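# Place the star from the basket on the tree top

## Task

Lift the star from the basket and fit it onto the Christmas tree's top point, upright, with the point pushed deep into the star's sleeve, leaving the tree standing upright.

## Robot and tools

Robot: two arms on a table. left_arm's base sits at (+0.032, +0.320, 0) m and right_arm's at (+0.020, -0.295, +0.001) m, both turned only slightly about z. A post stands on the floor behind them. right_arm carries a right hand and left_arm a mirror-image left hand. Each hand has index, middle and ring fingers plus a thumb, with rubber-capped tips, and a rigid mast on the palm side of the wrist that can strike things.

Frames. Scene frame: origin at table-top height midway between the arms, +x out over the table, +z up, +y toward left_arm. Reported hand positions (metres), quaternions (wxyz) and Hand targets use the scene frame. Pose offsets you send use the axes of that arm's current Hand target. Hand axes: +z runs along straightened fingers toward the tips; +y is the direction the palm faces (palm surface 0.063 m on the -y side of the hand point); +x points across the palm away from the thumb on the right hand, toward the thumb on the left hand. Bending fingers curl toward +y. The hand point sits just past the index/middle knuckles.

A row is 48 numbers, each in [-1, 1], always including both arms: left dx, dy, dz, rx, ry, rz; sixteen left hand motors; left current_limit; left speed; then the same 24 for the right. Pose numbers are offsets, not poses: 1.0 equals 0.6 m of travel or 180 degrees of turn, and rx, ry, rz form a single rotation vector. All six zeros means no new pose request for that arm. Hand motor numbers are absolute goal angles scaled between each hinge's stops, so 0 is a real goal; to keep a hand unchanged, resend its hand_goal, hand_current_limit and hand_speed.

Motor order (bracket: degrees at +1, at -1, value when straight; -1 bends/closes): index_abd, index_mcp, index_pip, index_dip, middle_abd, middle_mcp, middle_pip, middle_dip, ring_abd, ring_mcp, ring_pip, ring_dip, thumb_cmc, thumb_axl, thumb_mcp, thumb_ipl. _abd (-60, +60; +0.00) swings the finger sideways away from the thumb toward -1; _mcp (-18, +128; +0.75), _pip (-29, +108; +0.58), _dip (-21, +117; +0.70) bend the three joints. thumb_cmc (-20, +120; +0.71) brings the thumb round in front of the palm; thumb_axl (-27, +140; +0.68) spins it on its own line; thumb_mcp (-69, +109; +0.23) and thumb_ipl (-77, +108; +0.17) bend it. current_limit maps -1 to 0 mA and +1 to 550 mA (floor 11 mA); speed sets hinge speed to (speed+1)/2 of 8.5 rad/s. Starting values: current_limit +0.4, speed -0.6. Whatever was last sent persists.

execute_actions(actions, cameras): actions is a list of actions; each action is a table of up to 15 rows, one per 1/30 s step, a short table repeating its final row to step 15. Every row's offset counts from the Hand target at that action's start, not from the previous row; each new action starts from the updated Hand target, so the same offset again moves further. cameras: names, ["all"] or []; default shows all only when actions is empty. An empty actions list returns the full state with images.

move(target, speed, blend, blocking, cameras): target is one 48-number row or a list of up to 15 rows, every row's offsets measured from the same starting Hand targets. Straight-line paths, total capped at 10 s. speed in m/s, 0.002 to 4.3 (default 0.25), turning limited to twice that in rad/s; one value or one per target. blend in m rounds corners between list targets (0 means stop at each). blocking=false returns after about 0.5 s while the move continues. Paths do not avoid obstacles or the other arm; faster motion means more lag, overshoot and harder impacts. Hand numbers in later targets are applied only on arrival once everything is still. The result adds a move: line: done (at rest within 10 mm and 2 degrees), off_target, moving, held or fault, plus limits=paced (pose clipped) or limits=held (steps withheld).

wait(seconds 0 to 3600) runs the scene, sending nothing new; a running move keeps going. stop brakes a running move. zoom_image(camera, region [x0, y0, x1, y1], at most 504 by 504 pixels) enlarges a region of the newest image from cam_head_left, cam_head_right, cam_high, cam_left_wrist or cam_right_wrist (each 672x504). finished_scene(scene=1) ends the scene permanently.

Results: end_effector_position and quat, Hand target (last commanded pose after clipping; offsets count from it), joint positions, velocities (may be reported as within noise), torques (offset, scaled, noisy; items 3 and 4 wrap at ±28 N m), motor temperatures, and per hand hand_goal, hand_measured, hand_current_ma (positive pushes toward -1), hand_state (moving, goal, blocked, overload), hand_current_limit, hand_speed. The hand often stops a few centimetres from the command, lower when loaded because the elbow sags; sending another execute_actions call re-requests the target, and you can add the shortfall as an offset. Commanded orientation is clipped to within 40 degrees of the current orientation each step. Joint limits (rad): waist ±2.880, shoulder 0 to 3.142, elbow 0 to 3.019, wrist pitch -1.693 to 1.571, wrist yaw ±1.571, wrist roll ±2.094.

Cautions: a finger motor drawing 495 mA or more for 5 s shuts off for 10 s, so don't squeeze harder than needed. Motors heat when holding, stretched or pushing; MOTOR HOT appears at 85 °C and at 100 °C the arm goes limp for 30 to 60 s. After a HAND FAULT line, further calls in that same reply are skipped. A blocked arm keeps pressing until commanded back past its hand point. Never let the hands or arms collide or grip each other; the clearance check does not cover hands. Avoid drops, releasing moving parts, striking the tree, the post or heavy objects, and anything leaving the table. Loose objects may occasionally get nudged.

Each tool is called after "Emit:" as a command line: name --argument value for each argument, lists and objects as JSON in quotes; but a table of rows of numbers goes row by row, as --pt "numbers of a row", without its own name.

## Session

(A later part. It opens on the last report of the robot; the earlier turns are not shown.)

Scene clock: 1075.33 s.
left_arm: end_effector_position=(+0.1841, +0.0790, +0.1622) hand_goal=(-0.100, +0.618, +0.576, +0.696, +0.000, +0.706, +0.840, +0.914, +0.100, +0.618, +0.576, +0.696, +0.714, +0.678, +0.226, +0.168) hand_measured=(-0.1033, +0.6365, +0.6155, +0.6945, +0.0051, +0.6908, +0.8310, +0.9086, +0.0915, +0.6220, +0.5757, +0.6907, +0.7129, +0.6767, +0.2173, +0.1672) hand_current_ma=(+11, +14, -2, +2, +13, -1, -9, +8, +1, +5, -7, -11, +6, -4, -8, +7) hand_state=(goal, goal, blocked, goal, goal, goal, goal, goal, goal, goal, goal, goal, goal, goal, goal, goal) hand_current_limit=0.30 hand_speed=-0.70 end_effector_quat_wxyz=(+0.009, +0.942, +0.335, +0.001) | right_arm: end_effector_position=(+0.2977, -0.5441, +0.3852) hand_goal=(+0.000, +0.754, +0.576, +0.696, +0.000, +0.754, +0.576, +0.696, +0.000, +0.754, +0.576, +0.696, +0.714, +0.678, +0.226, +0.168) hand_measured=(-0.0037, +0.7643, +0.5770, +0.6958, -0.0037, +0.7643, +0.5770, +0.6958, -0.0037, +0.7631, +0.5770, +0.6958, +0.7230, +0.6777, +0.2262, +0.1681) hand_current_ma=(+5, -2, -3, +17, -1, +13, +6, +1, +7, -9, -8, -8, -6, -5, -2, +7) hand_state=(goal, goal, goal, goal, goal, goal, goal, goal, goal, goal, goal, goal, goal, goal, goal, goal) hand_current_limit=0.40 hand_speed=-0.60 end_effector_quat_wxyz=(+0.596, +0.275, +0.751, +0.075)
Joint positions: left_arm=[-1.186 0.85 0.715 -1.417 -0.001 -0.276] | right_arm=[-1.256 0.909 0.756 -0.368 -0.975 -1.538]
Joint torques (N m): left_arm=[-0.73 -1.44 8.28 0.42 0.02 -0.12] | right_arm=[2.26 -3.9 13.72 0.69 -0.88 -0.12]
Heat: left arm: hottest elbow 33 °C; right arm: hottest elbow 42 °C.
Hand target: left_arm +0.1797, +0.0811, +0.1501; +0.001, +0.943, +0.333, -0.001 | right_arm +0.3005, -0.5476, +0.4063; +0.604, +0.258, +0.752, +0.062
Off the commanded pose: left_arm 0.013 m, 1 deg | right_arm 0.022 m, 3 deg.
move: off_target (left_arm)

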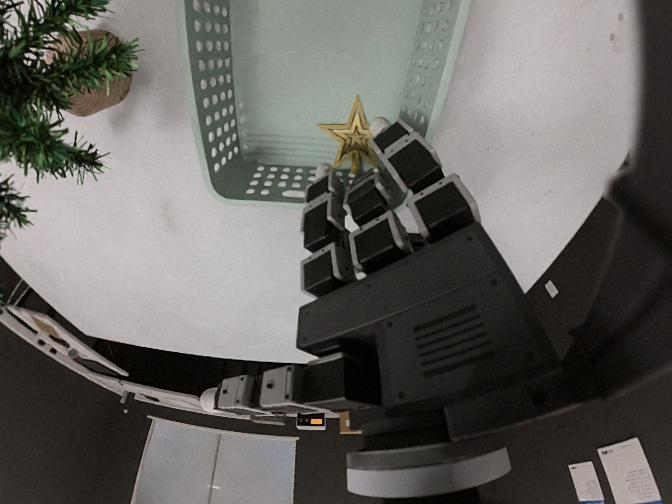

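Emit:
move --target '[0,0,0,0,0,0,0.0,0.30,0.576,0.696,0.0,0.754,0.576,0.696,0.0,0.30,0.576,0.696,0.714,0.678,0.226,0.168,0.3,-0.6,0,0,0,0,0,0,0,0.754,0.576,0.696,0,0.754,0.576,0.696,0,0.754,0.576,0.696,0.714,0.678,0.226,0.168,0.4,-0.6]' --speed 0.04

Emit:
move --target '[-0.008,0.009,0.035,0,0,0,0.0,0.30,0.576,0.696,0.0,0.754,0.576,0.696,0.0,0.30,0.576,0.696,0.714,0.678,0.226,0.168,0.3,-0.6,0,0,0,0,0,0,0,0.754,0.576,0.696,0,0.754,0.576,0.696,0,0.754,0.576,0.696,0.714,0.678,0.226,0.168,0.4,-0.6]' --speed 0.04 --cameras '["cam_left_wrist","cam_head_left"]'

Emit:
zoom_image --camera "cam_left_wrist" --region '[270, 80, 430, 200]'

Scene clock: 1081.93 s.
left_arm: end_effector_position=(+0.1811, +0.0844, +0.1516) hand_goal=(+0.000, +0.300, +0.576, +0.696, +0.000, +0.754, +0.576, +0.696, +0.000, +0.300, +0.576, +0.696, +0.714, +0.678, +0.226, +0.168) hand_measured=(-0.0140, +0.3109, +0.5859, +0.6945, +0.0007, +0.7426, +0.5757, +0.6983, +0.0021, +0.3121, +0.5744, +0.6907, +0.7192, +0.6767, +0.2173, +0.1681) hand_current_ma=(+4, +16, -11, +1, +4, +3, -5, -3, +5, +3, +0, -4, +0, -5, -12, -5) hand_state=(goal, goal, goal, goal, goal, goal, goal, goal, goal, goal, goal, goal, goal, goal, goal, goal) hand_current_limit=0.30 hand_speed=-0.60 end_effector_quat_wxyz=(+0.000, +0.942, +0.336, -0.001) | right_arm: end_effector_position=(+0.2977, -0.5441, +0.3852) hand_goal=(+0.000, +0.754, +0.576, +0.696, +0.000, +0.754, +0.576, +0.696, +0.000, +0.754, +0.576, +0.696, +0.714, +0.678, +0.226, +0.168) hand_measured=(-0.0037, +0.7643, +0.5770, +0.6958, -0.0037, +0.7643, +0.5770, +0.6958, -0.0037, +0.7631, +0.5770, +0.6958, +0.7230, +0.6767, +0.2262, +0.1672) hand_current_ma=(+6, +12, +11, +2, -36, +13, -3, +7, +17, -14, +8, -8, +21, +15, +0, +1) hand_state=(goal, goal, goal, goal, goal, goal, goal, goal, goal, goal, goal, goal, goal, goal, goal, goal) hand_current_limit=0.40 hand_speed=-0.60 end_effector_quat_wxyz=(+0.596, +0.275, +0.751, +0.075)
Joint positions: left_arm=[-1.187 0.85 0.691 -1.412 0.002 -0.278] | right_arm=[-1.256 0.909 0.756 -0.368 -0.975 -1.538]
Joint torques (N m): left_arm=[-0.5 -1.14 10.44 0.32 -0.11 -0.1] | right_arm=[2.26 -3.9 13.71 0.66 -0.88 -0.13]
Heat: left arm: hottest elbow 33 °C; right arm: hottest elbow 42 °C.
Hand target: left_arm +0.1796, +0.0811, +0.1502; +0.001, +0.943, +0.333, -0.001 | right_arm +0.3005, -0.5476, +0.4063; +0.604, +0.258, +0.752, +0.062
Off the commanded pose: left_arm 0.004 m, 0 deg | right_arm 0.022 m, 3 deg.
move: done

Scene clock: 1082.87 s.
left_arm: end_effector_position=(+0.1812, +0.0766, +0.1317) hand_goal=(+0.000, +0.300, +0.576, +0.696, +0.000, +0.754, +0.576, +0.696, +0.000, +0.300, +0.576, +0.696, +0.714, +0.678, +0.226, +0.168) hand_measured=(-0.0125, +0.3109, +0.5872, +0.6945, +0.0021, +0.7426, +0.5757, +0.6996, +0.0021, +0.3133, +0.5770, +0.6894, +0.7180, +0.6777, +0.2163, +0.1672) hand_current_ma=(+11, +10, -9, -6, +10, -1, -11, +5, +8, -2, -4, -8, +4, +4, -4, -2) hand_state=(goal, goal, goal, goal, goal, goal, goal, goal, goal, goal, goal, goal, goal, goal, goal, goal) hand_current_limit=0.30 hand_speed=-0.60 end_effector_quat_wxyz=(+0.001, +0.942, +0.334, -0.001) | right_arm: end_effector_position=(+0.2977, -0.5441, +0.3852) hand_goal=(+0.000, +0.754, +0.576, +0.696, +0.000, +0.754, +0.576, +0.696, +0.000, +0.754, +0.576, +0.696, +0.714, +0.678, +0.226, +0.168) hand_measured=(-0.0037, +0.7643, +0.5770, +0.6958, -0.0052, +0.7643, +0.5770, +0.6958, -0.0037, +0.7631, +0.5770, +0.6958, +0.7230, +0.6777, +0.2262, +0.1681) hand_current_ma=(+5, +18, +15, -9, -6, +11, -13, +0, -14, -11, +19, +15, +5, +7, +0, -12) hand_state=(goal, goal, goal, goal, goal, goal, goal, goal, goal, goal, goal, goal, goal, goal, goal, goal) hand_current_limit=0.40 hand_speed=-0.60 end_effector_quat_wxyz=(+0.596, +0.275, +0.751, +0.075)
Joint positions: left_arm=[-1.2 0.885 0.654 -1.338 0.002 -0.289] | right_arm=[-1.256 0.909 0.756 -0.368 -0.975 -1.538]
Joint torques (N m): left_arm=[-0.85 -1.44 10.1 0.35 -0.11 -0.15] | right_arm=[2.26 -3.9 13.71 0.69 -0.88 -0.12]
Heat: left arm: hottest elbow 33 °C; right arm: hottest elbow 42 °C.
Hand target: left_arm +0.1793, +0.0739, +0.1291; +0.001, +0.943, +0.333, -0.001 | right_arm +0.3005, -0.5476, +0.4063; +0.604, +0.258, +0.752, +0.062
Off the commanded pose: left_arm 0.004 m, 0 deg | right_arm 0.022 m, 3 deg.
move: done
Images, in order (width x height): cam_head_left 672x504, cam_left_wrist 672x504.

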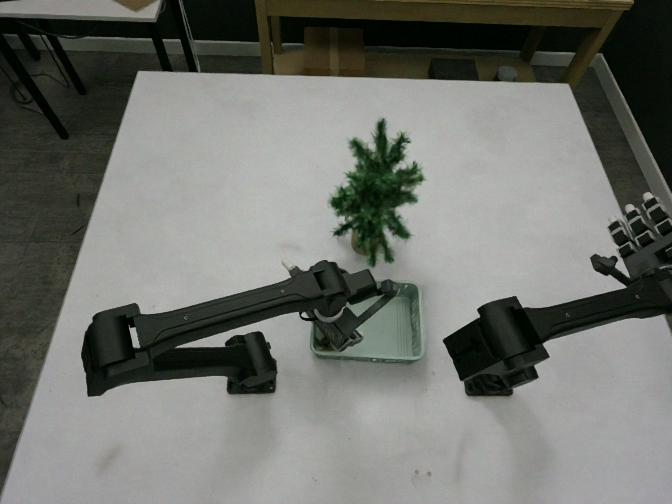

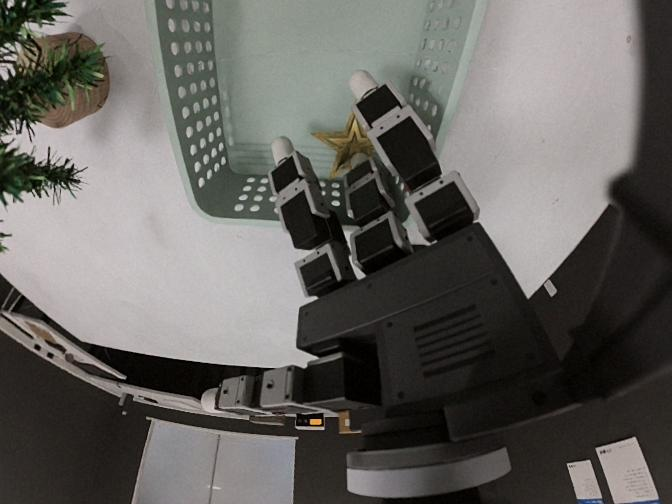

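Scaled by 3.150 from the camera's image (finer frame: 960x720).

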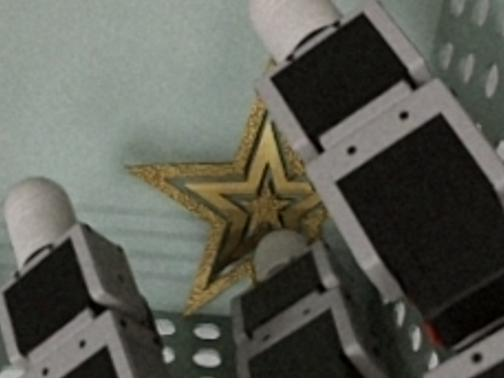

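Emit:
move --target '[-0.021,0.026,0.0,0,0,0,0.0,0.30,0.576,0.696,0.0,0.754,0.576,0.696,0.0,0.30,0.576,0.696,0.714,0.678,0.226,0.168,0.3,-0.6,0,0,0,0,0,0,0,0.754,0.576,0.696,0,0.754,0.576,0.696,0,0.754,0.576,0.696,0.714,0.678,0.226,0.168,0.4,-0.6]' --speed 0.04 --cameras '["cam_left_wrist"]'

Emit:
zoom_image --camera "cam_left_wrist" --region '[270, 80, 430, 200]'

Scene clock: 1085.97 s.
left_arm: end_effector_position=(+0.1786, +0.0650, +0.1252) hand_goal=(+0.000, +0.300, +0.576, +0.696, +0.000, +0.754, +0.576, +0.696, +0.000, +0.300, +0.576, +0.696, +0.714, +0.678, +0.226, +0.168) hand_measured=(-0.0140, +0.3109, +0.5859, +0.6945, +0.0476, +0.7691, +0.5859, +0.7009, +0.0021, +0.3133, +0.5744, +0.6894, +0.7154, +0.6777, +0.2173, +0.1672) hand_current_ma=(+3, +14, -11, +7, +15, +6, -4, -10, +9, +0, -6, -14, +9, +4, -5, +0) hand_state=(goal, goal, goal, goal, blocked, goal, goal, goal, goal, goal, goal, goal, goal, goal, goal, goal) hand_current_limit=0.30 hand_speed=-0.60 end_effector_quat_wxyz=(-0.006, +0.942, +0.335, -0.001) | right_arm: end_effector_position=(+0.2977, -0.5441, +0.3852) hand_goal=(+0.000, +0.754, +0.576, +0.696, +0.000, +0.754, +0.576, +0.696, +0.000, +0.754, +0.576, +0.696, +0.714, +0.678, +0.226, +0.168) hand_measured=(-0.0037, +0.7643, +0.5770, +0.6958, -0.0052, +0.7655, +0.5770, +0.6958, -0.0037, +0.7631, +0.5770, +0.6958, +0.7230, +0.6767, +0.2262, +0.1672) hand_current_ma=(+11, +11, -10, +3, +12, +11, +12, +8, +22, -20, -2, +4, +21, +4, -10, -5) hand_state=(goal, goal, goal, goal, goal, goal, goal, goal, goal, goal, goal, goal, goal, goal, goal, goal) hand_current_limit=0.40 hand_speed=-0.60 end_effector_quat_wxyz=(+0.596, +0.275, +0.751, +0.075)
Joint positions: left_arm=[-1.233 0.936 0.665 -1.313 0.001 -0.323] | right_arm=[-1.256 0.909 0.756 -0.368 -0.975 -1.538]
Joint torques (N m): left_arm=[-0.79 -1.2 11.97 0.5 -0.1 -0.14] | right_arm=[2.2 -3.96 13.74 0.65 -0.88 -0.12]
Heat: left arm: hottest elbow 33 °C; right arm: hottest elbow 42 °C.
Hand target: left_arm +0.1793, +0.0539, +0.1292; +0.001, +0.943, +0.333, -0.001 | right_arm +0.3005, -0.5476, +0.4063; +0.604, +0.258, +0.752, +0.062
Off the commanded pose: left_arm 0.012 m, 1 deg | right_arm 0.022 m, 3 deg.
move: off_target (left_arm)

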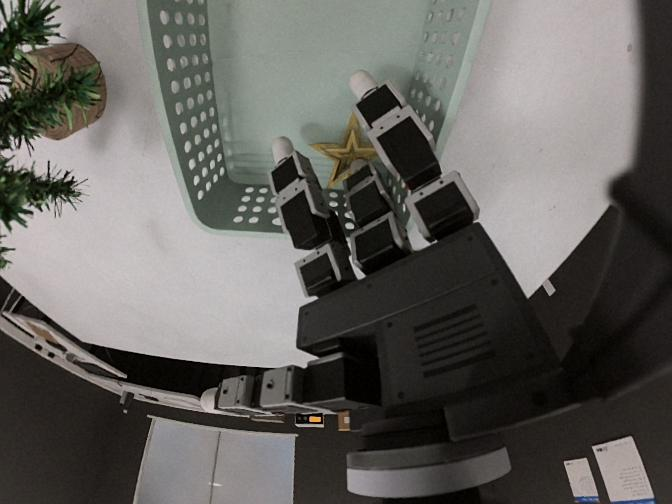

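Scaled by 3.150 from the camera's image (finer frame: 960x720).

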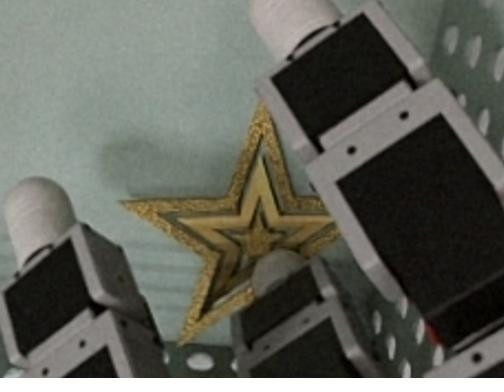

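Emit:
move --target '[-0.021,0.026,0.0,0,0,0,0.0,0.30,0.576,0.696,0.0,0.754,0.576,0.696,0.0,0.30,0.576,0.696,0.714,0.678,0.226,0.168,0.3,-0.6,0,0,0,0,0,0,0,0.754,0.576,0.696,0,0.754,0.576,0.696,0,0.754,0.576,0.696,0.714,0.678,0.226,0.168,0.4,-0.6]' --speed 0.04 --cameras '["cam_left_wrist","cam_head_left"]'

Emit:
zoom_image --camera "cam_left_wrist" --region '[270, 80, 430, 200]'

Emit:
zoom_image --camera "cam_head_left" --region '[300, 290, 380, 370]'

Scene clock: 1088.60 s.
left_arm: end_effector_position=(+0.1789, +0.0494, +0.1227) hand_goal=(+0.000, +0.300, +0.576, +0.696, +0.000, +0.754, +0.576, +0.696, +0.000, +0.300, +0.576, +0.696, +0.714, +0.678, +0.226, +0.168) hand_measured=(-0.0125, +0.3109, +0.5859, +0.6932, +0.1252, +0.8077, +0.6129, +0.7213, +0.0007, +0.3133, +0.5744, +0.6907, +0.7129, +0.6777, +0.2173, +0.1681) hand_current_ma=(+9, +11, -6, +0, +38, +14, +4, +1, +4, +3, -3, -5, +7, -11, -9, +4) hand_state=(goal, goal, goal, goal, blocked, blocked, blocked, blocked, goal, goal, goal, goal, goal, goal, goal, goal) hand_current_limit=0.30 hand_speed=-0.60 end_effector_quat_wxyz=(-0.013, +0.942, +0.335, +0.002) | right_arm: end_effector_position=(+0.2977, -0.5441, +0.3852) hand_goal=(+0.000, +0.754, +0.576, +0.696, +0.000, +0.754, +0.576, +0.696, +0.000, +0.754, +0.576, +0.696, +0.714, +0.678, +0.226, +0.168) hand_measured=(-0.0037, +0.7643, +0.5770, +0.6958, -0.0052, +0.7643, +0.5757, +0.6958, -0.0037, +0.7631, +0.5770, +0.6958, +0.7230, +0.6767, +0.2252, +0.1672) hand_current_ma=(+13, -1, -5, +7, -3, -12, +8, -5, -2, -2, -9, +8, +5, +15, +4, -18) hand_state=(goal, goal, goal, goal, goal, goal, goal, goal, goal, goal, goal, goal, goal, goal, goal, goal) hand_current_limit=0.40 hand_speed=-0.60 end_effector_quat_wxyz=(+0.596, +0.275, +0.751, +0.075)
Joint positions: left_arm=[-1.259 0.997 0.696 -1.295 -0.003 -0.35] | right_arm=[-1.256 0.909 0.756 -0.368 -0.975 -1.538]
Joint torques (N m): left_arm=[-0.91 -2.08 12.37 0.69 0.09 -0.11] | right_arm=[2.26 -3.84 13.7 0.65 -0.88 -0.13]
Heat: left arm: hottest elbow 33 °C; right arm: hottest elbow 42 °C.
Hand target: left_arm +0.1793, +0.0337, +0.1292; +0.001, +0.943, +0.333, -0.001 | right_arm +0.3005, -0.5476, +0.4063; +0.604, +0.258, +0.752, +0.062
Off the commanded pose: left_arm 0.017 m, 2 deg | right_arm 0.022 m, 3 deg.
move: off_target (left_arm)
Images, in order (width x height): cam_head_left 672x504, cam_left_wrist 672x504.

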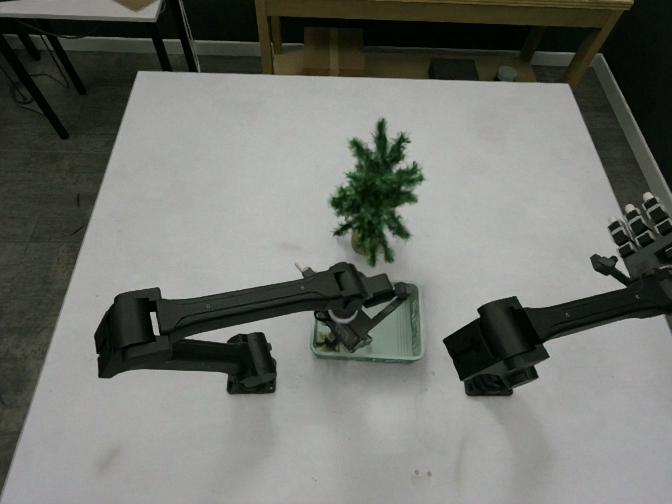

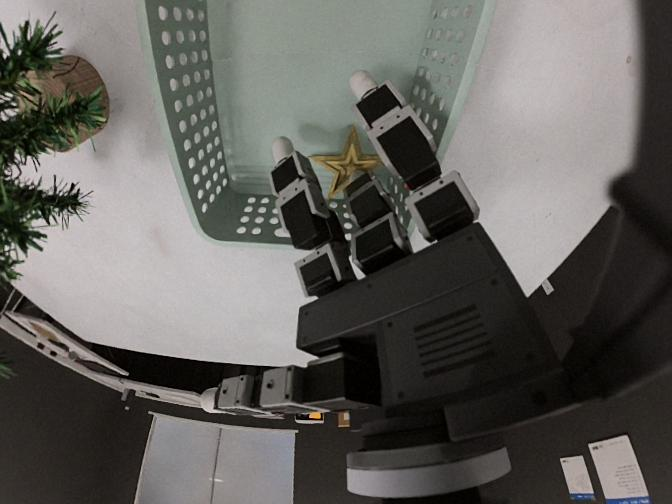

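Scaled by 3.150 from the camera's image (finer frame: 960x720).

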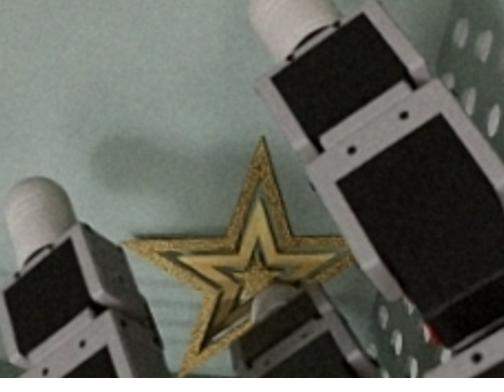

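Scaled by 6.300 from the camera's image (finer frame: 960x720).

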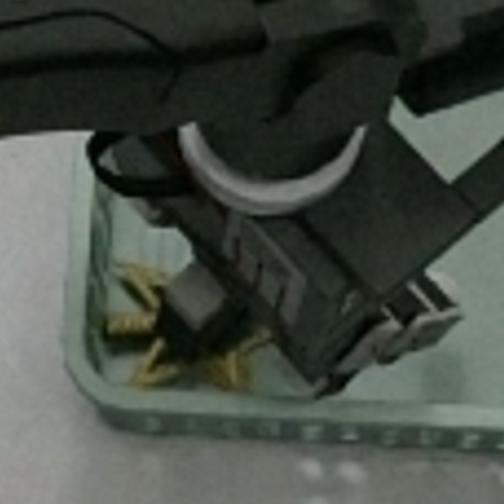

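Emit:
move --target '[-0.0145,0.0312,0,0,0,0,0,0.3,0.576,0.696,0,0.754,0.576,0.696,0,0.3,0.576,0.696,0.714,0.678,0.226,0.168,0.3,-0.6,0,0,0,0,0,0,0,0.754,0.576,0.696,0,0.754,0.576,0.696,0,0.754,0.576,0.696,0.714,0.678,0.226,0.168,0.4,-0.6]' --speed 0.04 --cameras '["cam_head_left","cam_left_wrist"]'

Scene clock: 1096.10 s.
left_arm: end_effector_position=(+0.1831, +0.0325, +0.1206) hand_goal=(+0.000, +0.300, +0.576, +0.696, +0.000, +0.754, +0.576, +0.696, +0.000, +0.300, +0.576, +0.696, +0.714, +0.678, +0.226, +0.168) hand_measured=(-0.0125, +0.3121, +0.5859, +0.6945, +0.1281, +0.8391, +0.6309, +0.7353, +0.0021, +0.3133, +0.5744, +0.6907, +0.7129, +0.6777, +0.2163, +0.1681) hand_current_ma=(+4, +16, -10, +4, +33, +45, +15, +18, +13, +2, -4, -7, +6, -8, -8, +2) hand_state=(goal, goal, goal, goal, blocked, blocked, blocked, blocked, goal, goal, goal, goal, goal, goal, goal, goal) hand_current_limit=0.30 hand_speed=-0.60 end_effector_quat_wxyz=(-0.018, +0.942, +0.335, +0.002) | right_arm: end_effector_position=(+0.2977, -0.5441, +0.3852) hand_goal=(+0.000, +0.754, +0.576, +0.696, +0.000, +0.754, +0.576, +0.696, +0.000, +0.754, +0.576, +0.696, +0.714, +0.678, +0.226, +0.168) hand_measured=(-0.0037, +0.7643, +0.5770, +0.6958, -0.0052, +0.7643, +0.5770, +0.6958, -0.0037, +0.7643, +0.5770, +0.6958, +0.7230, +0.6777, +0.2262, +0.1681) hand_current_ma=(-17, -7, +3, -5, +4, +13, +8, -6, +6, -7, -1, -8, +9, -1, +10, -18) hand_state=(goal, goal, goal, goal, goal, goal, goal, goal, goal, goal, goal, goal, goal, goal, goal, goal) hand_current_limit=0.40 hand_speed=-0.60 end_effector_quat_wxyz=(+0.596, +0.275, +0.751, +0.075)
Joint positions: left_arm=[-1.265 1.062 0.731 -1.276 -0.004 -0.356] | right_arm=[-1.256 0.909 0.756 -0.368 -0.975 -1.538]
Joint torques (N m): left_arm=[-0.85 -3.02 12.74 0.72 0.11 -0.13] | right_arm=[2.26 -3.84 13.71 0.68 -0.88 -0.12]
Heat: left arm: hottest elbow 33 °C; right arm: hottest elbow 42 °C.
Hand target: left_arm +0.1843, +0.0138, +0.1292; +0.001, +0.943, +0.333, -0.001 | right_arm +0.3005, -0.5476, +0.4063; +0.604, +0.258, +0.752, +0.062
Off the commanded pose: left_arm 0.021 m, 2 deg | right_arm 0.022 m, 3 deg.
move: off_target (left_arm)

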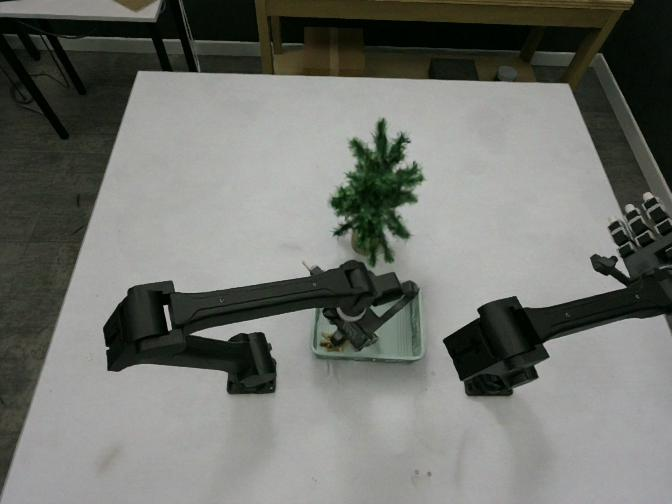

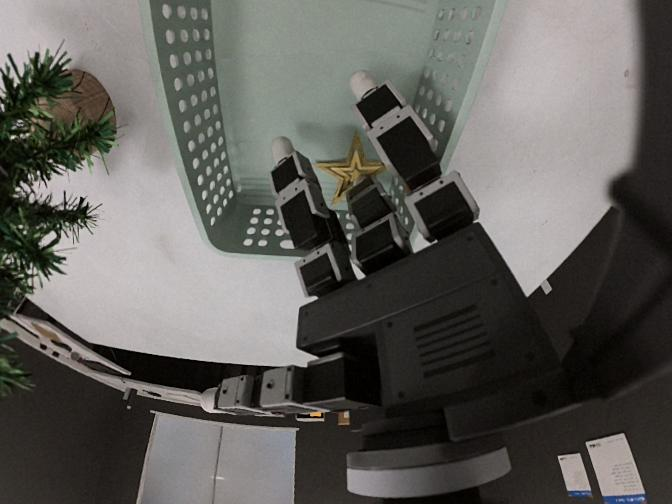

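Emit:
zoom_image --camera "cam_left_wrist" --region '[270, 90, 470, 260]'

Emit:
zoom_image --camera "cam_head_left" --region '[300, 290, 380, 370]'

Scaled by 2.520 from the camera's image (finer frame: 960x720).

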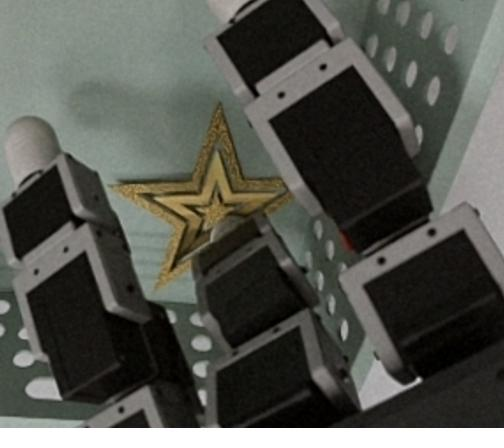

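Scaled by 6.300 from the camera's image (finer frame: 960x720).

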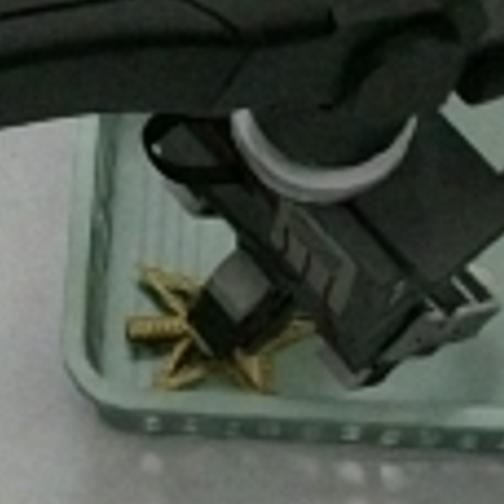

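Emit:
move --target '[-0.021,0.026,0,0,0,0,0,0.3,0.576,0.696,0,0.754,0.576,0.696,0,0.3,0.576,0.696,0.714,0.678,0.226,0.168,0.3,-0.6,0,0,0,0,0,0,0,0.754,0.576,0.696,0,0.754,0.576,0.696,0,0.754,0.576,0.696,0.714,0.678,0.226,0.168,0.4,-0.6]' --speed 0.04 --cameras '["cam_head_left","cam_left_wrist"]'

Emit:
zoom_image --camera "cam_left_wrist" --region '[270, 90, 470, 260]'

Emit:
zoom_image --camera "cam_head_left" --region '[300, 290, 380, 370]'

Scene clock: 1101.57 s.
left_arm: end_effector_position=(+0.1831, +0.0125, +0.1207) hand_goal=(+0.000, +0.300, +0.576, +0.696, +0.000, +0.754, +0.576, +0.696, +0.000, +0.300, +0.576, +0.696, +0.714, +0.678, +0.226, +0.168) hand_measured=(-0.0140, +0.3121, +0.5859, +0.6945, +0.1281, +0.8391, +0.6321, +0.7340, +0.0021, +0.3133, +0.5744, +0.6907, +0.7129, +0.6777, +0.2163, +0.1681) hand_current_ma=(-3, +14, -13, +8, +43, +35, +11, +13, +2, +0, -11, -4, +3, -4, -12, +7) hand_state=(goal, goal, goal, goal, blocked, blocked, blocked, blocked, goal, goal, goal, goal, goal, goal, goal, goal) hand_current_limit=0.30 hand_speed=-0.60 end_effector_quat_wxyz=(-0.017, +0.942, +0.335, +0.002) | right_arm: end_effector_position=(+0.2977, -0.5441, +0.3852) hand_goal=(+0.000, +0.754, +0.576, +0.696, +0.000, +0.754, +0.576, +0.696, +0.000, +0.754, +0.576, +0.696, +0.714, +0.678, +0.226, +0.168) hand_measured=(-0.0037, +0.7643, +0.5770, +0.6958, -0.0037, +0.7643, +0.5770, +0.6958, -0.0037, +0.7631, +0.5770, +0.6958, +0.7230, +0.6777, +0.2262, +0.1672) hand_current_ma=(-1, -5, +13, -5, -12, +27, +5, -9, -2, +10, -19, +6, +14, +4, +11, -5) hand_state=(goal, goal, goal, goal, goal, goal, goal, goal, goal, goal, goal, goal, goal, goal, goal, goal) hand_current_limit=0.40 hand_speed=-0.60 end_effector_quat_wxyz=(+0.596, +0.275, +0.751, +0.075)
Joint positions: left_arm=[-1.288 1.119 0.77 -1.257 -0.002 -0.378] | right_arm=[-1.256 0.909 0.756 -0.368 -0.975 -1.538]
Joint torques (N m): left_arm=[-0.67 -3.6 12.74 0.66 0.06 -0.14] | right_arm=[2.14 -3.9 13.72 0.66 -0.88 -0.13]
Heat: left arm: hottest elbow 34 °C; right arm: hottest elbow 42 °C.
Hand target: left_arm +0.1842, -0.0064, +0.1293; +0.001, +0.943, +0.333, -0.001 | right_arm +0.3005, -0.5476, +0.4063; +0.604, +0.258, +0.752, +0.062
Off the commanded pose: left_arm 0.021 m, 2 deg | right_arm 0.022 m, 3 deg.
move: off_target (left_arm)

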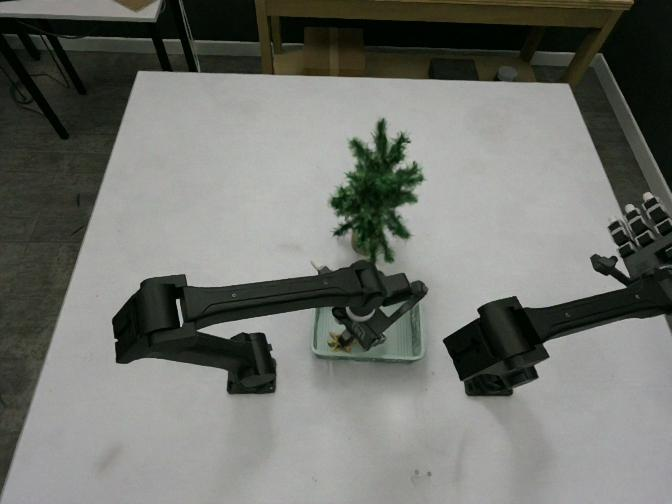

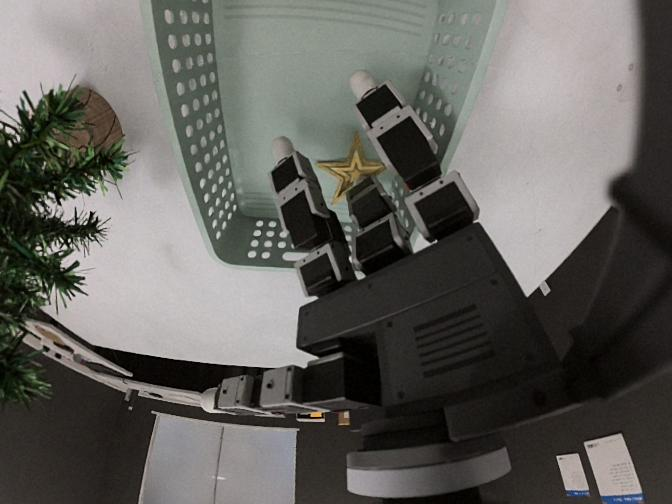

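Scaled by 2.520 from the camera's image (finer frame: 960x720).

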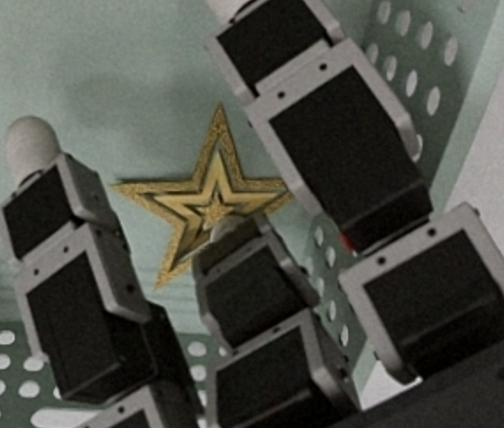

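Scaled by 6.300 from the camera's image (finer frame: 960x720).

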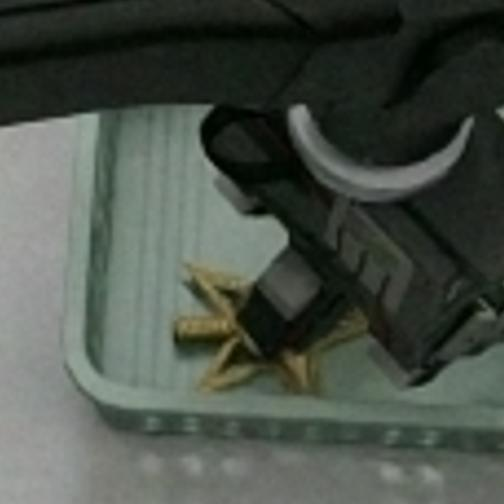

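Emit:
move --target '[-0.008,0.0364,0,0,0,0,0,0.3,0.576,0.696,0,0.754,0.576,0.696,0,0.3,0.576,0.696,0.714,0.678,0.226,0.168,0.3,-0.6,0,0,0,0,0,0,0,0.754,0.576,0.696,0,0.754,0.576,0.696,0,0.754,0.576,0.696,0.714,0.678,0.226,0.168,0.4,-0.6]' --speed 0.04 --cameras '["cam_head_left","cam_left_wrist"]'

Emit:
zoom_image --camera "cam_left_wrist" --region '[270, 90, 470, 260]'

Emit:
zoom_image --camera "cam_head_left" --region '[300, 290, 380, 370]'

Scene clock: 1104.47 s.
left_arm: end_effector_position=(+0.1893, -0.0082, +0.1207) hand_goal=(+0.000, +0.300, +0.576, +0.696, +0.000, +0.754, +0.576, +0.696, +0.000, +0.300, +0.576, +0.696, +0.714, +0.678, +0.226, +0.168) hand_measured=(-0.0125, +0.3121, +0.5872, +0.6945, +0.1267, +0.8379, +0.6321, +0.7340, +0.0007, +0.3133, +0.5744, +0.6920, +0.7129, +0.6767, +0.2163, +0.1672) hand_current_ma=(+10, +11, -11, -1, +35, +42, +3, +18, +7, +0, -5, -8, +0, -3, -17, +3) hand_state=(goal, goal, goal, goal, blocked, blocked, blocked, blocked, goal, goal, goal, goal, goal, goal, goal, goal) hand_current_limit=0.30 hand_speed=-0.60 end_effector_quat_wxyz=(-0.017, +0.942, +0.335, +0.001) | right_arm: end_effector_position=(+0.2977, -0.5441, +0.3852) hand_goal=(+0.000, +0.754, +0.576, +0.696, +0.000, +0.754, +0.576, +0.696, +0.000, +0.754, +0.576, +0.696, +0.714, +0.678, +0.226, +0.168) hand_measured=(-0.0037, +0.7643, +0.5770, +0.6958, -0.0037, +0.7655, +0.5770, +0.6958, -0.0037, +0.7631, +0.5770, +0.6958, +0.7230, +0.6777, +0.2262, +0.1672) hand_current_ma=(-7, +13, -7, +7, -15, +1, +10, -22, +2, -18, -1, -19, -5, +11, +1, -7) hand_state=(goal, goal, goal, goal, goal, goal, goal, goal, goal, goal, goal, goal, goal, goal, goal, goal) hand_current_limit=0.40 hand_speed=-0.60 end_effector_quat_wxyz=(+0.596, +0.275, +0.751, +0.075)
Joint positions: left_arm=[-1.288 1.183 0.818 -1.24 -0.001 -0.379] | right_arm=[-1.256 0.909 0.756 -0.368 -0.975 -1.538]
Joint torques (N m): left_arm=[0.26 -4.6 12.9 0.66 -0.04 -0.02] | right_arm=[2.2 -3.96 13.71 0.69 -0.88 -0.12]
Heat: left arm: hottest elbow 34 °C; right arm: hottest elbow 42 °C.
Hand target: left_arm +0.1942, -0.0263, +0.1293; +0.001, +0.943, +0.333, -0.001 | right_arm +0.3005, -0.5476, +0.4063; +0.604, +0.258, +0.752, +0.062
Off the commanded pose: left_arm 0.021 m, 2 deg | right_arm 0.022 m, 3 deg.
move: off_target (left_arm)

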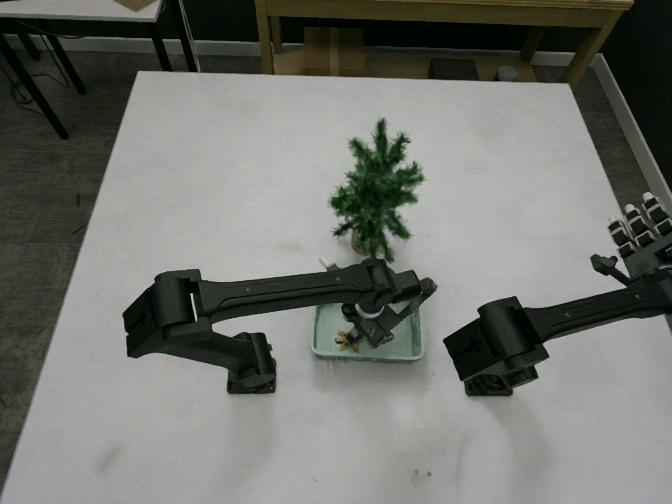

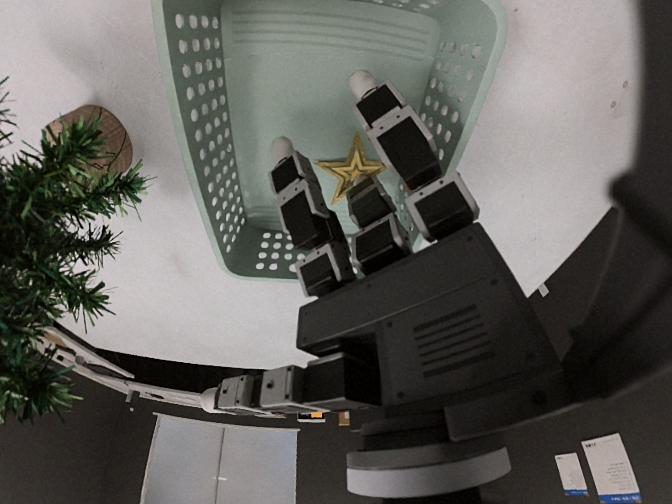

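Scaled by 2.520 from the camera's image (finer frame: 960x720).

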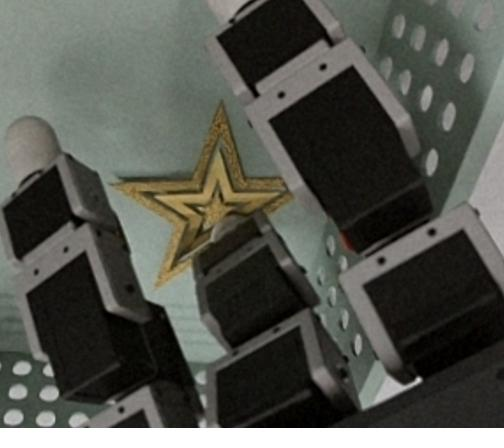

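Scaled by 6.300 from the camera's image (finer frame: 960x720).

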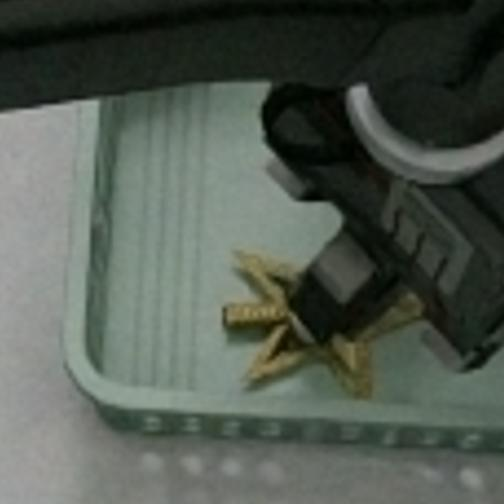

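Emit:
move --pt "0 0 -0.03 0 0 0 0 0.3 0.576 0.696 0 0.754 0.576 0.696 0 0.3 0.576 0.696 0.714 0.678 0.226 0.168 0.3 -0.6 0 0 0 0 0 0 0 0.754 0.576 0.696 0 0.754 0.576 0.696 0 0.754 0.576 0.696 0.714 0.678 0.226 0.168 0.4 -0.6" --pt "0 0 -0.12 0 0 0 -0.1 0.617 0.576 0.696 0 0.706 0.839 0.913 0.1 0.617 0.576 0.696 0.714 0.678 0.226 0.168 0.3 -0.6 0 0 0 0 0 0 0 0.754 0.576 0.696 0 0.754 0.576 0.696 0 0.754 0.576 0.696 0.714 0.678 0.226 0.168 0.4 -0.6" --speed 0.04 --cameras '["cam_head_left","cam_left_wrist"]'

Emit:
zoom_image --camera "cam_left_wrist" --region '[220, 70, 420, 240]'

Emit:
zoom_image --camera "cam_head_left" --region '[300, 290, 380, 370]'

Scene clock: 1110.13 s.
left_arm: end_effector_position=(+0.1913, -0.0153, +0.1807) hand_goal=(-0.100, +0.618, +0.576, +0.696, +0.000, +0.706, +0.840, +0.914, +0.100, +0.618, +0.576, +0.696, +0.714, +0.678, +0.226, +0.168) hand_measured=(-0.0887, +0.6172, +0.5872, +0.6945, +0.0051, +0.7040, +0.8323, +0.9098, +0.0900, +0.6148, +0.5744, +0.6907, +0.7129, +0.6767, +0.2163, +0.1672) hand_current_ma=(+7, +11, -3, +2, +10, -1, -7, -1, +4, -8, +0, +0, +3, +0, -18, +3) hand_state=(goal, goal, goal, goal, goal, goal, goal, goal, goal, moving, goal, goal, goal, goal, goal, goal) hand_current_limit=0.30 hand_speed=-0.60 end_effector_quat_wxyz=(-0.020, +0.942, +0.335, +0.001) | right_arm: end_effector_position=(+0.2977, -0.5441, +0.3852) hand_goal=(+0.000, +0.754, +0.576, +0.696, +0.000, +0.754, +0.576, +0.696, +0.000, +0.754, +0.576, +0.696, +0.714, +0.678, +0.226, +0.168) hand_measured=(-0.0037, +0.7643, +0.5757, +0.6958, -0.0052, +0.7643, +0.5770, +0.6958, -0.0037, +0.7631, +0.5770, +0.6958, +0.7230, +0.6777, +0.2262, +0.1681) hand_current_ma=(+2, +8, +17, +18, -5, +14, +30, +3, +29, -18, +10, +0, +1, +3, -3, +16) hand_state=(goal, goal, goal, goal, goal, goal, goal, goal, goal, goal, goal, goal, goal, goal, goal, goal) hand_current_limit=0.40 hand_speed=-0.60 end_effector_quat_wxyz=(+0.596, +0.275, +0.751, +0.075)
Joint positions: left_arm=[-1.288 1.158 0.963 -1.416 0 -0.379] | right_arm=[-1.256 0.909 0.756 -0.368 -0.975 -1.538]
Joint torques (N m): left_arm=[-0.03 -6.71 13.96 -0.46 -0.06 0] | right_arm=[2.2 -3.9 13.72 0.68 -0.88 -0.13]
Heat: left arm: hottest elbow 34 °C; right arm: hottest elbow 42 °C.
Hand target: left_arm +0.1943, -0.0262, +0.2014; +0.001, +0.943, +0.333, -0.001 | right_arm +0.3005, -0.5476, +0.4063; +0.604, +0.258, +0.752, +0.062
Off the commanded pose: left_arm 0.023 m, 2 deg | right_arm 0.022 m, 3 deg.
move: off_target (left_arm); target 2's new numbers were sent with left_arm's hand 0.023 m and 2 deg from that target

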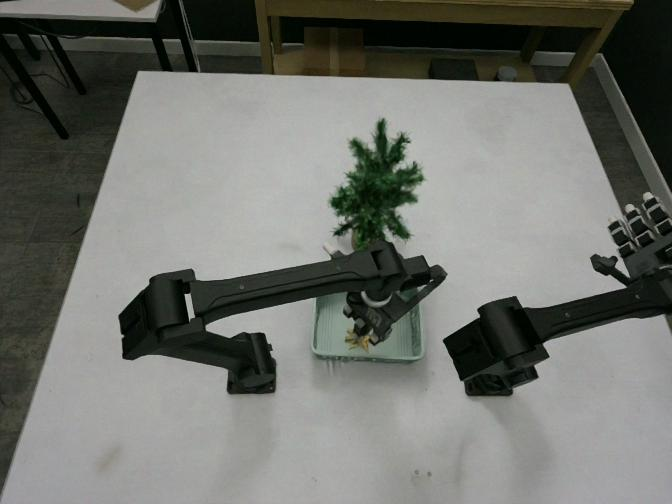

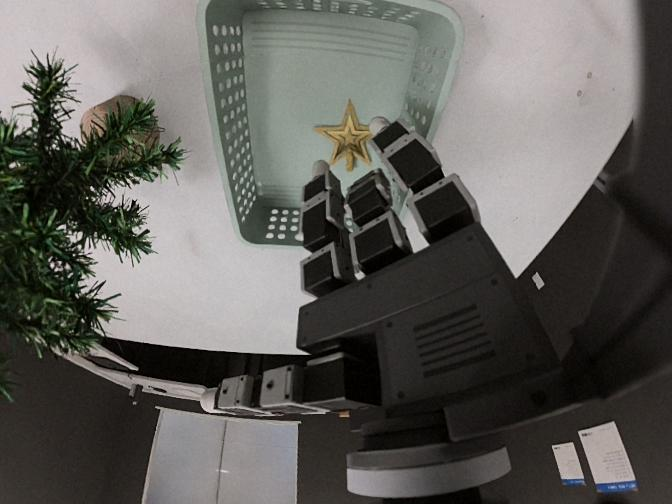

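Scaled by 2.520 from the camera's image (finer frame: 960x720).

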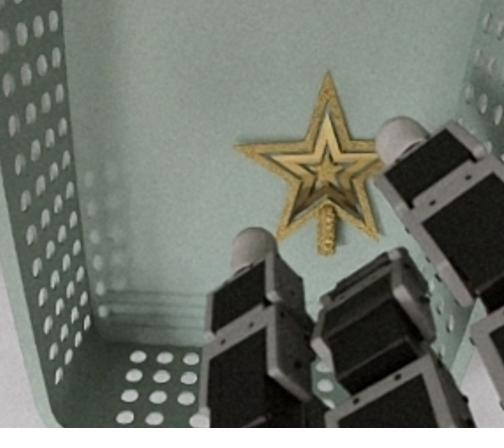

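Scaled by 6.300 from the camera's image (finer frame: 960x720).

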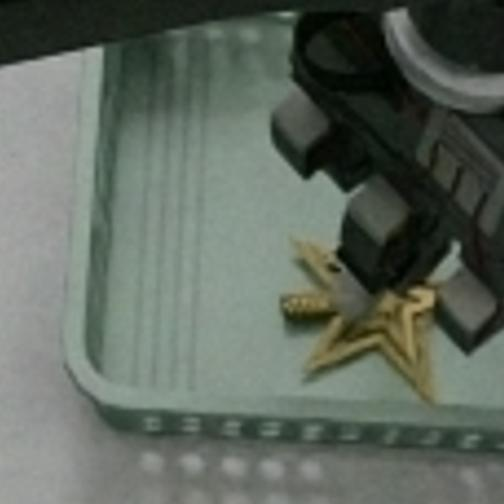

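Emit:
move --pt "0.0216 -0.0515 0 0 0 0 -0.1 0.617 0.576 0.696 0 0.706 0.839 0.913 0.1 0.617 0.576 0.696 0.714 0.678 0.226 0.168 0.3 -0.6 0 0 0 0 0 0 0 0.754 0.576 0.696 0 0.754 0.576 0.696 0 0.754 0.576 0.696 0.714 0.678 0.226 0.168 0.4 -0.6" --pt "0.0216 -0.0515 0.0985 0 0 0 -0.1 0.617 0.576 0.696 0 0.706 0.839 0.913 0.1 0.617 0.576 0.696 0.714 0.678 0.226 0.168 0.3 -0.6 0 0 0 0 0 0 0 0.754 0.576 0.696 0 0.754 0.576 0.696 0 0.754 0.576 0.696 0.714 0.678 0.226 0.168 0.4 -0.6" --speed 0.06 --cameras '["cam_head_left","cam_left_wrist"]'

Emit:
zoom_image --camera "cam_left_wrist" --region '[250, 90, 450, 260]'

Emit:
zoom_image --camera "cam_head_left" --region '[300, 290, 380, 370]'

Scene clock: 1119.43 s.
left_arm: end_effector_position=(+0.1840, +0.0080, +0.1452) hand_goal=(-0.100, +0.618, +0.576, +0.696, +0.000, +0.706, +0.840, +0.914, +0.100, +0.618, +0.576, +0.696, +0.714, +0.678, +0.226, +0.168) hand_measured=(-0.0887, +0.6208, +0.5859, +0.6932, +0.0065, +0.7040, +0.8336, +0.9098, +0.0900, +0.6208, +0.5757, +0.6907, +0.7217, +0.6767, +0.2173, +0.1681) hand_current_ma=(+3, +10, -10, -3, +7, +4, -6, +0, -3, -6, -6, -12, +0, -7, -7, -9) hand_state=(goal, goal, goal, goal, goal, goal, goal, goal, goal, goal, goal, goal, goal, goal, goal, goal) hand_current_limit=0.30 hand_speed=-0.60 end_effector_quat_wxyz=(+0.001, +0.942, +0.335, +0.000) | right_arm: end_effector_position=(+0.2977, -0.5441, +0.3852) hand_goal=(+0.000, +0.754, +0.576, +0.696, +0.000, +0.754, +0.576, +0.696, +0.000, +0.754, +0.576, +0.696, +0.714, +0.678, +0.226, +0.168) hand_measured=(-0.0037, +0.7643, +0.5770, +0.6958, -0.0052, +0.7643, +0.5770, +0.6958, -0.0037, +0.7631, +0.5770, +0.6958, +0.7217, +0.6777, +0.2262, +0.1672) hand_current_ma=(+24, +30, +14, +26, -5, -1, +17, -20, +8, +1, -2, -16, -2, +22, +12, +7) hand_state=(goal, goal, goal, goal, goal, goal, goal, goal, goal, goal, goal, goal, goal, goal, goal, goal) hand_current_limit=0.40 hand_speed=-0.60 end_effector_quat_wxyz=(+0.596, +0.275, +0.751, +0.075)
Joint positions: left_arm=[-1.288 1.084 0.807 -1.292 0 -0.379] | right_arm=[-1.256 0.909 0.756 -0.368 -0.975 -1.538]
Joint torques (N m): left_arm=[0.32 -4.07 9.96 0.28 -0.05 0.03] | right_arm=[2.26 -3.9 13.72 0.66 -0.88 -0.12]
Heat: left arm: hottest elbow 33 °C; right arm: hottest elbow 42 °C.
Hand target: left_arm +0.1849, +0.0058, +0.1422; +0.001, +0.943, +0.333, -0.001 | right_arm +0.3005, -0.5476, +0.4063; +0.604, +0.258, +0.752, +0.062
Off the commanded pose: left_arm 0.004 m, 0 deg | right_arm 0.022 m, 3 deg.
move: done

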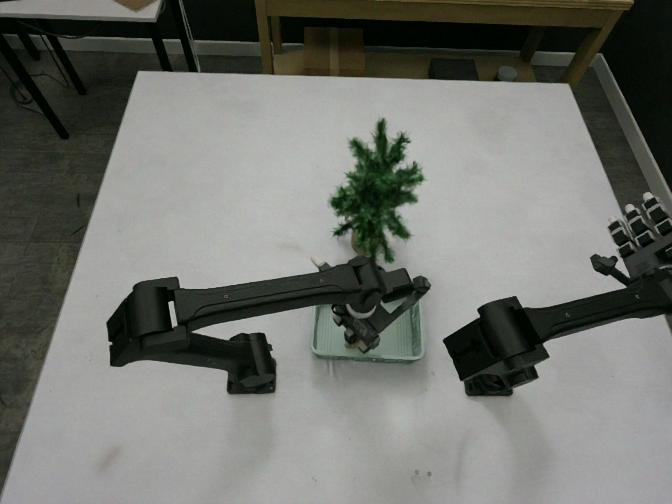

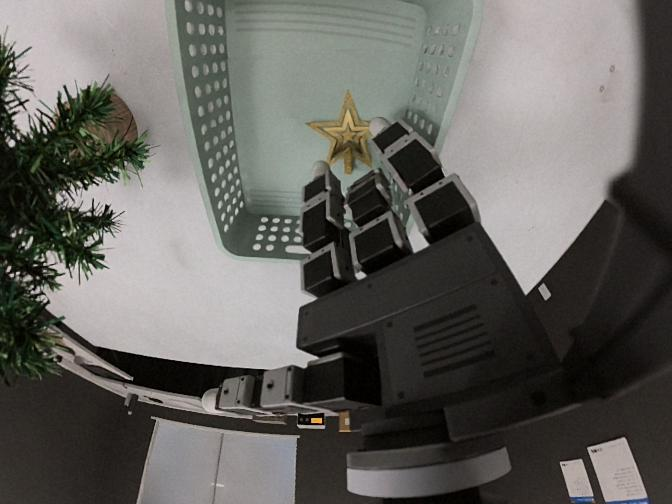

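Scaled by 2.520 from the camera's image (finer frame: 960x720).

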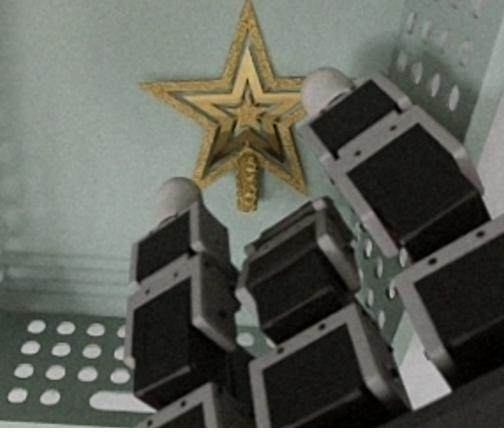

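Scaled by 6.300 from the camera's image (finer frame: 960x720).

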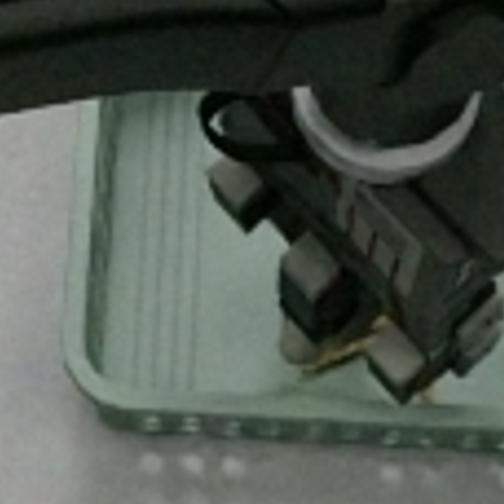

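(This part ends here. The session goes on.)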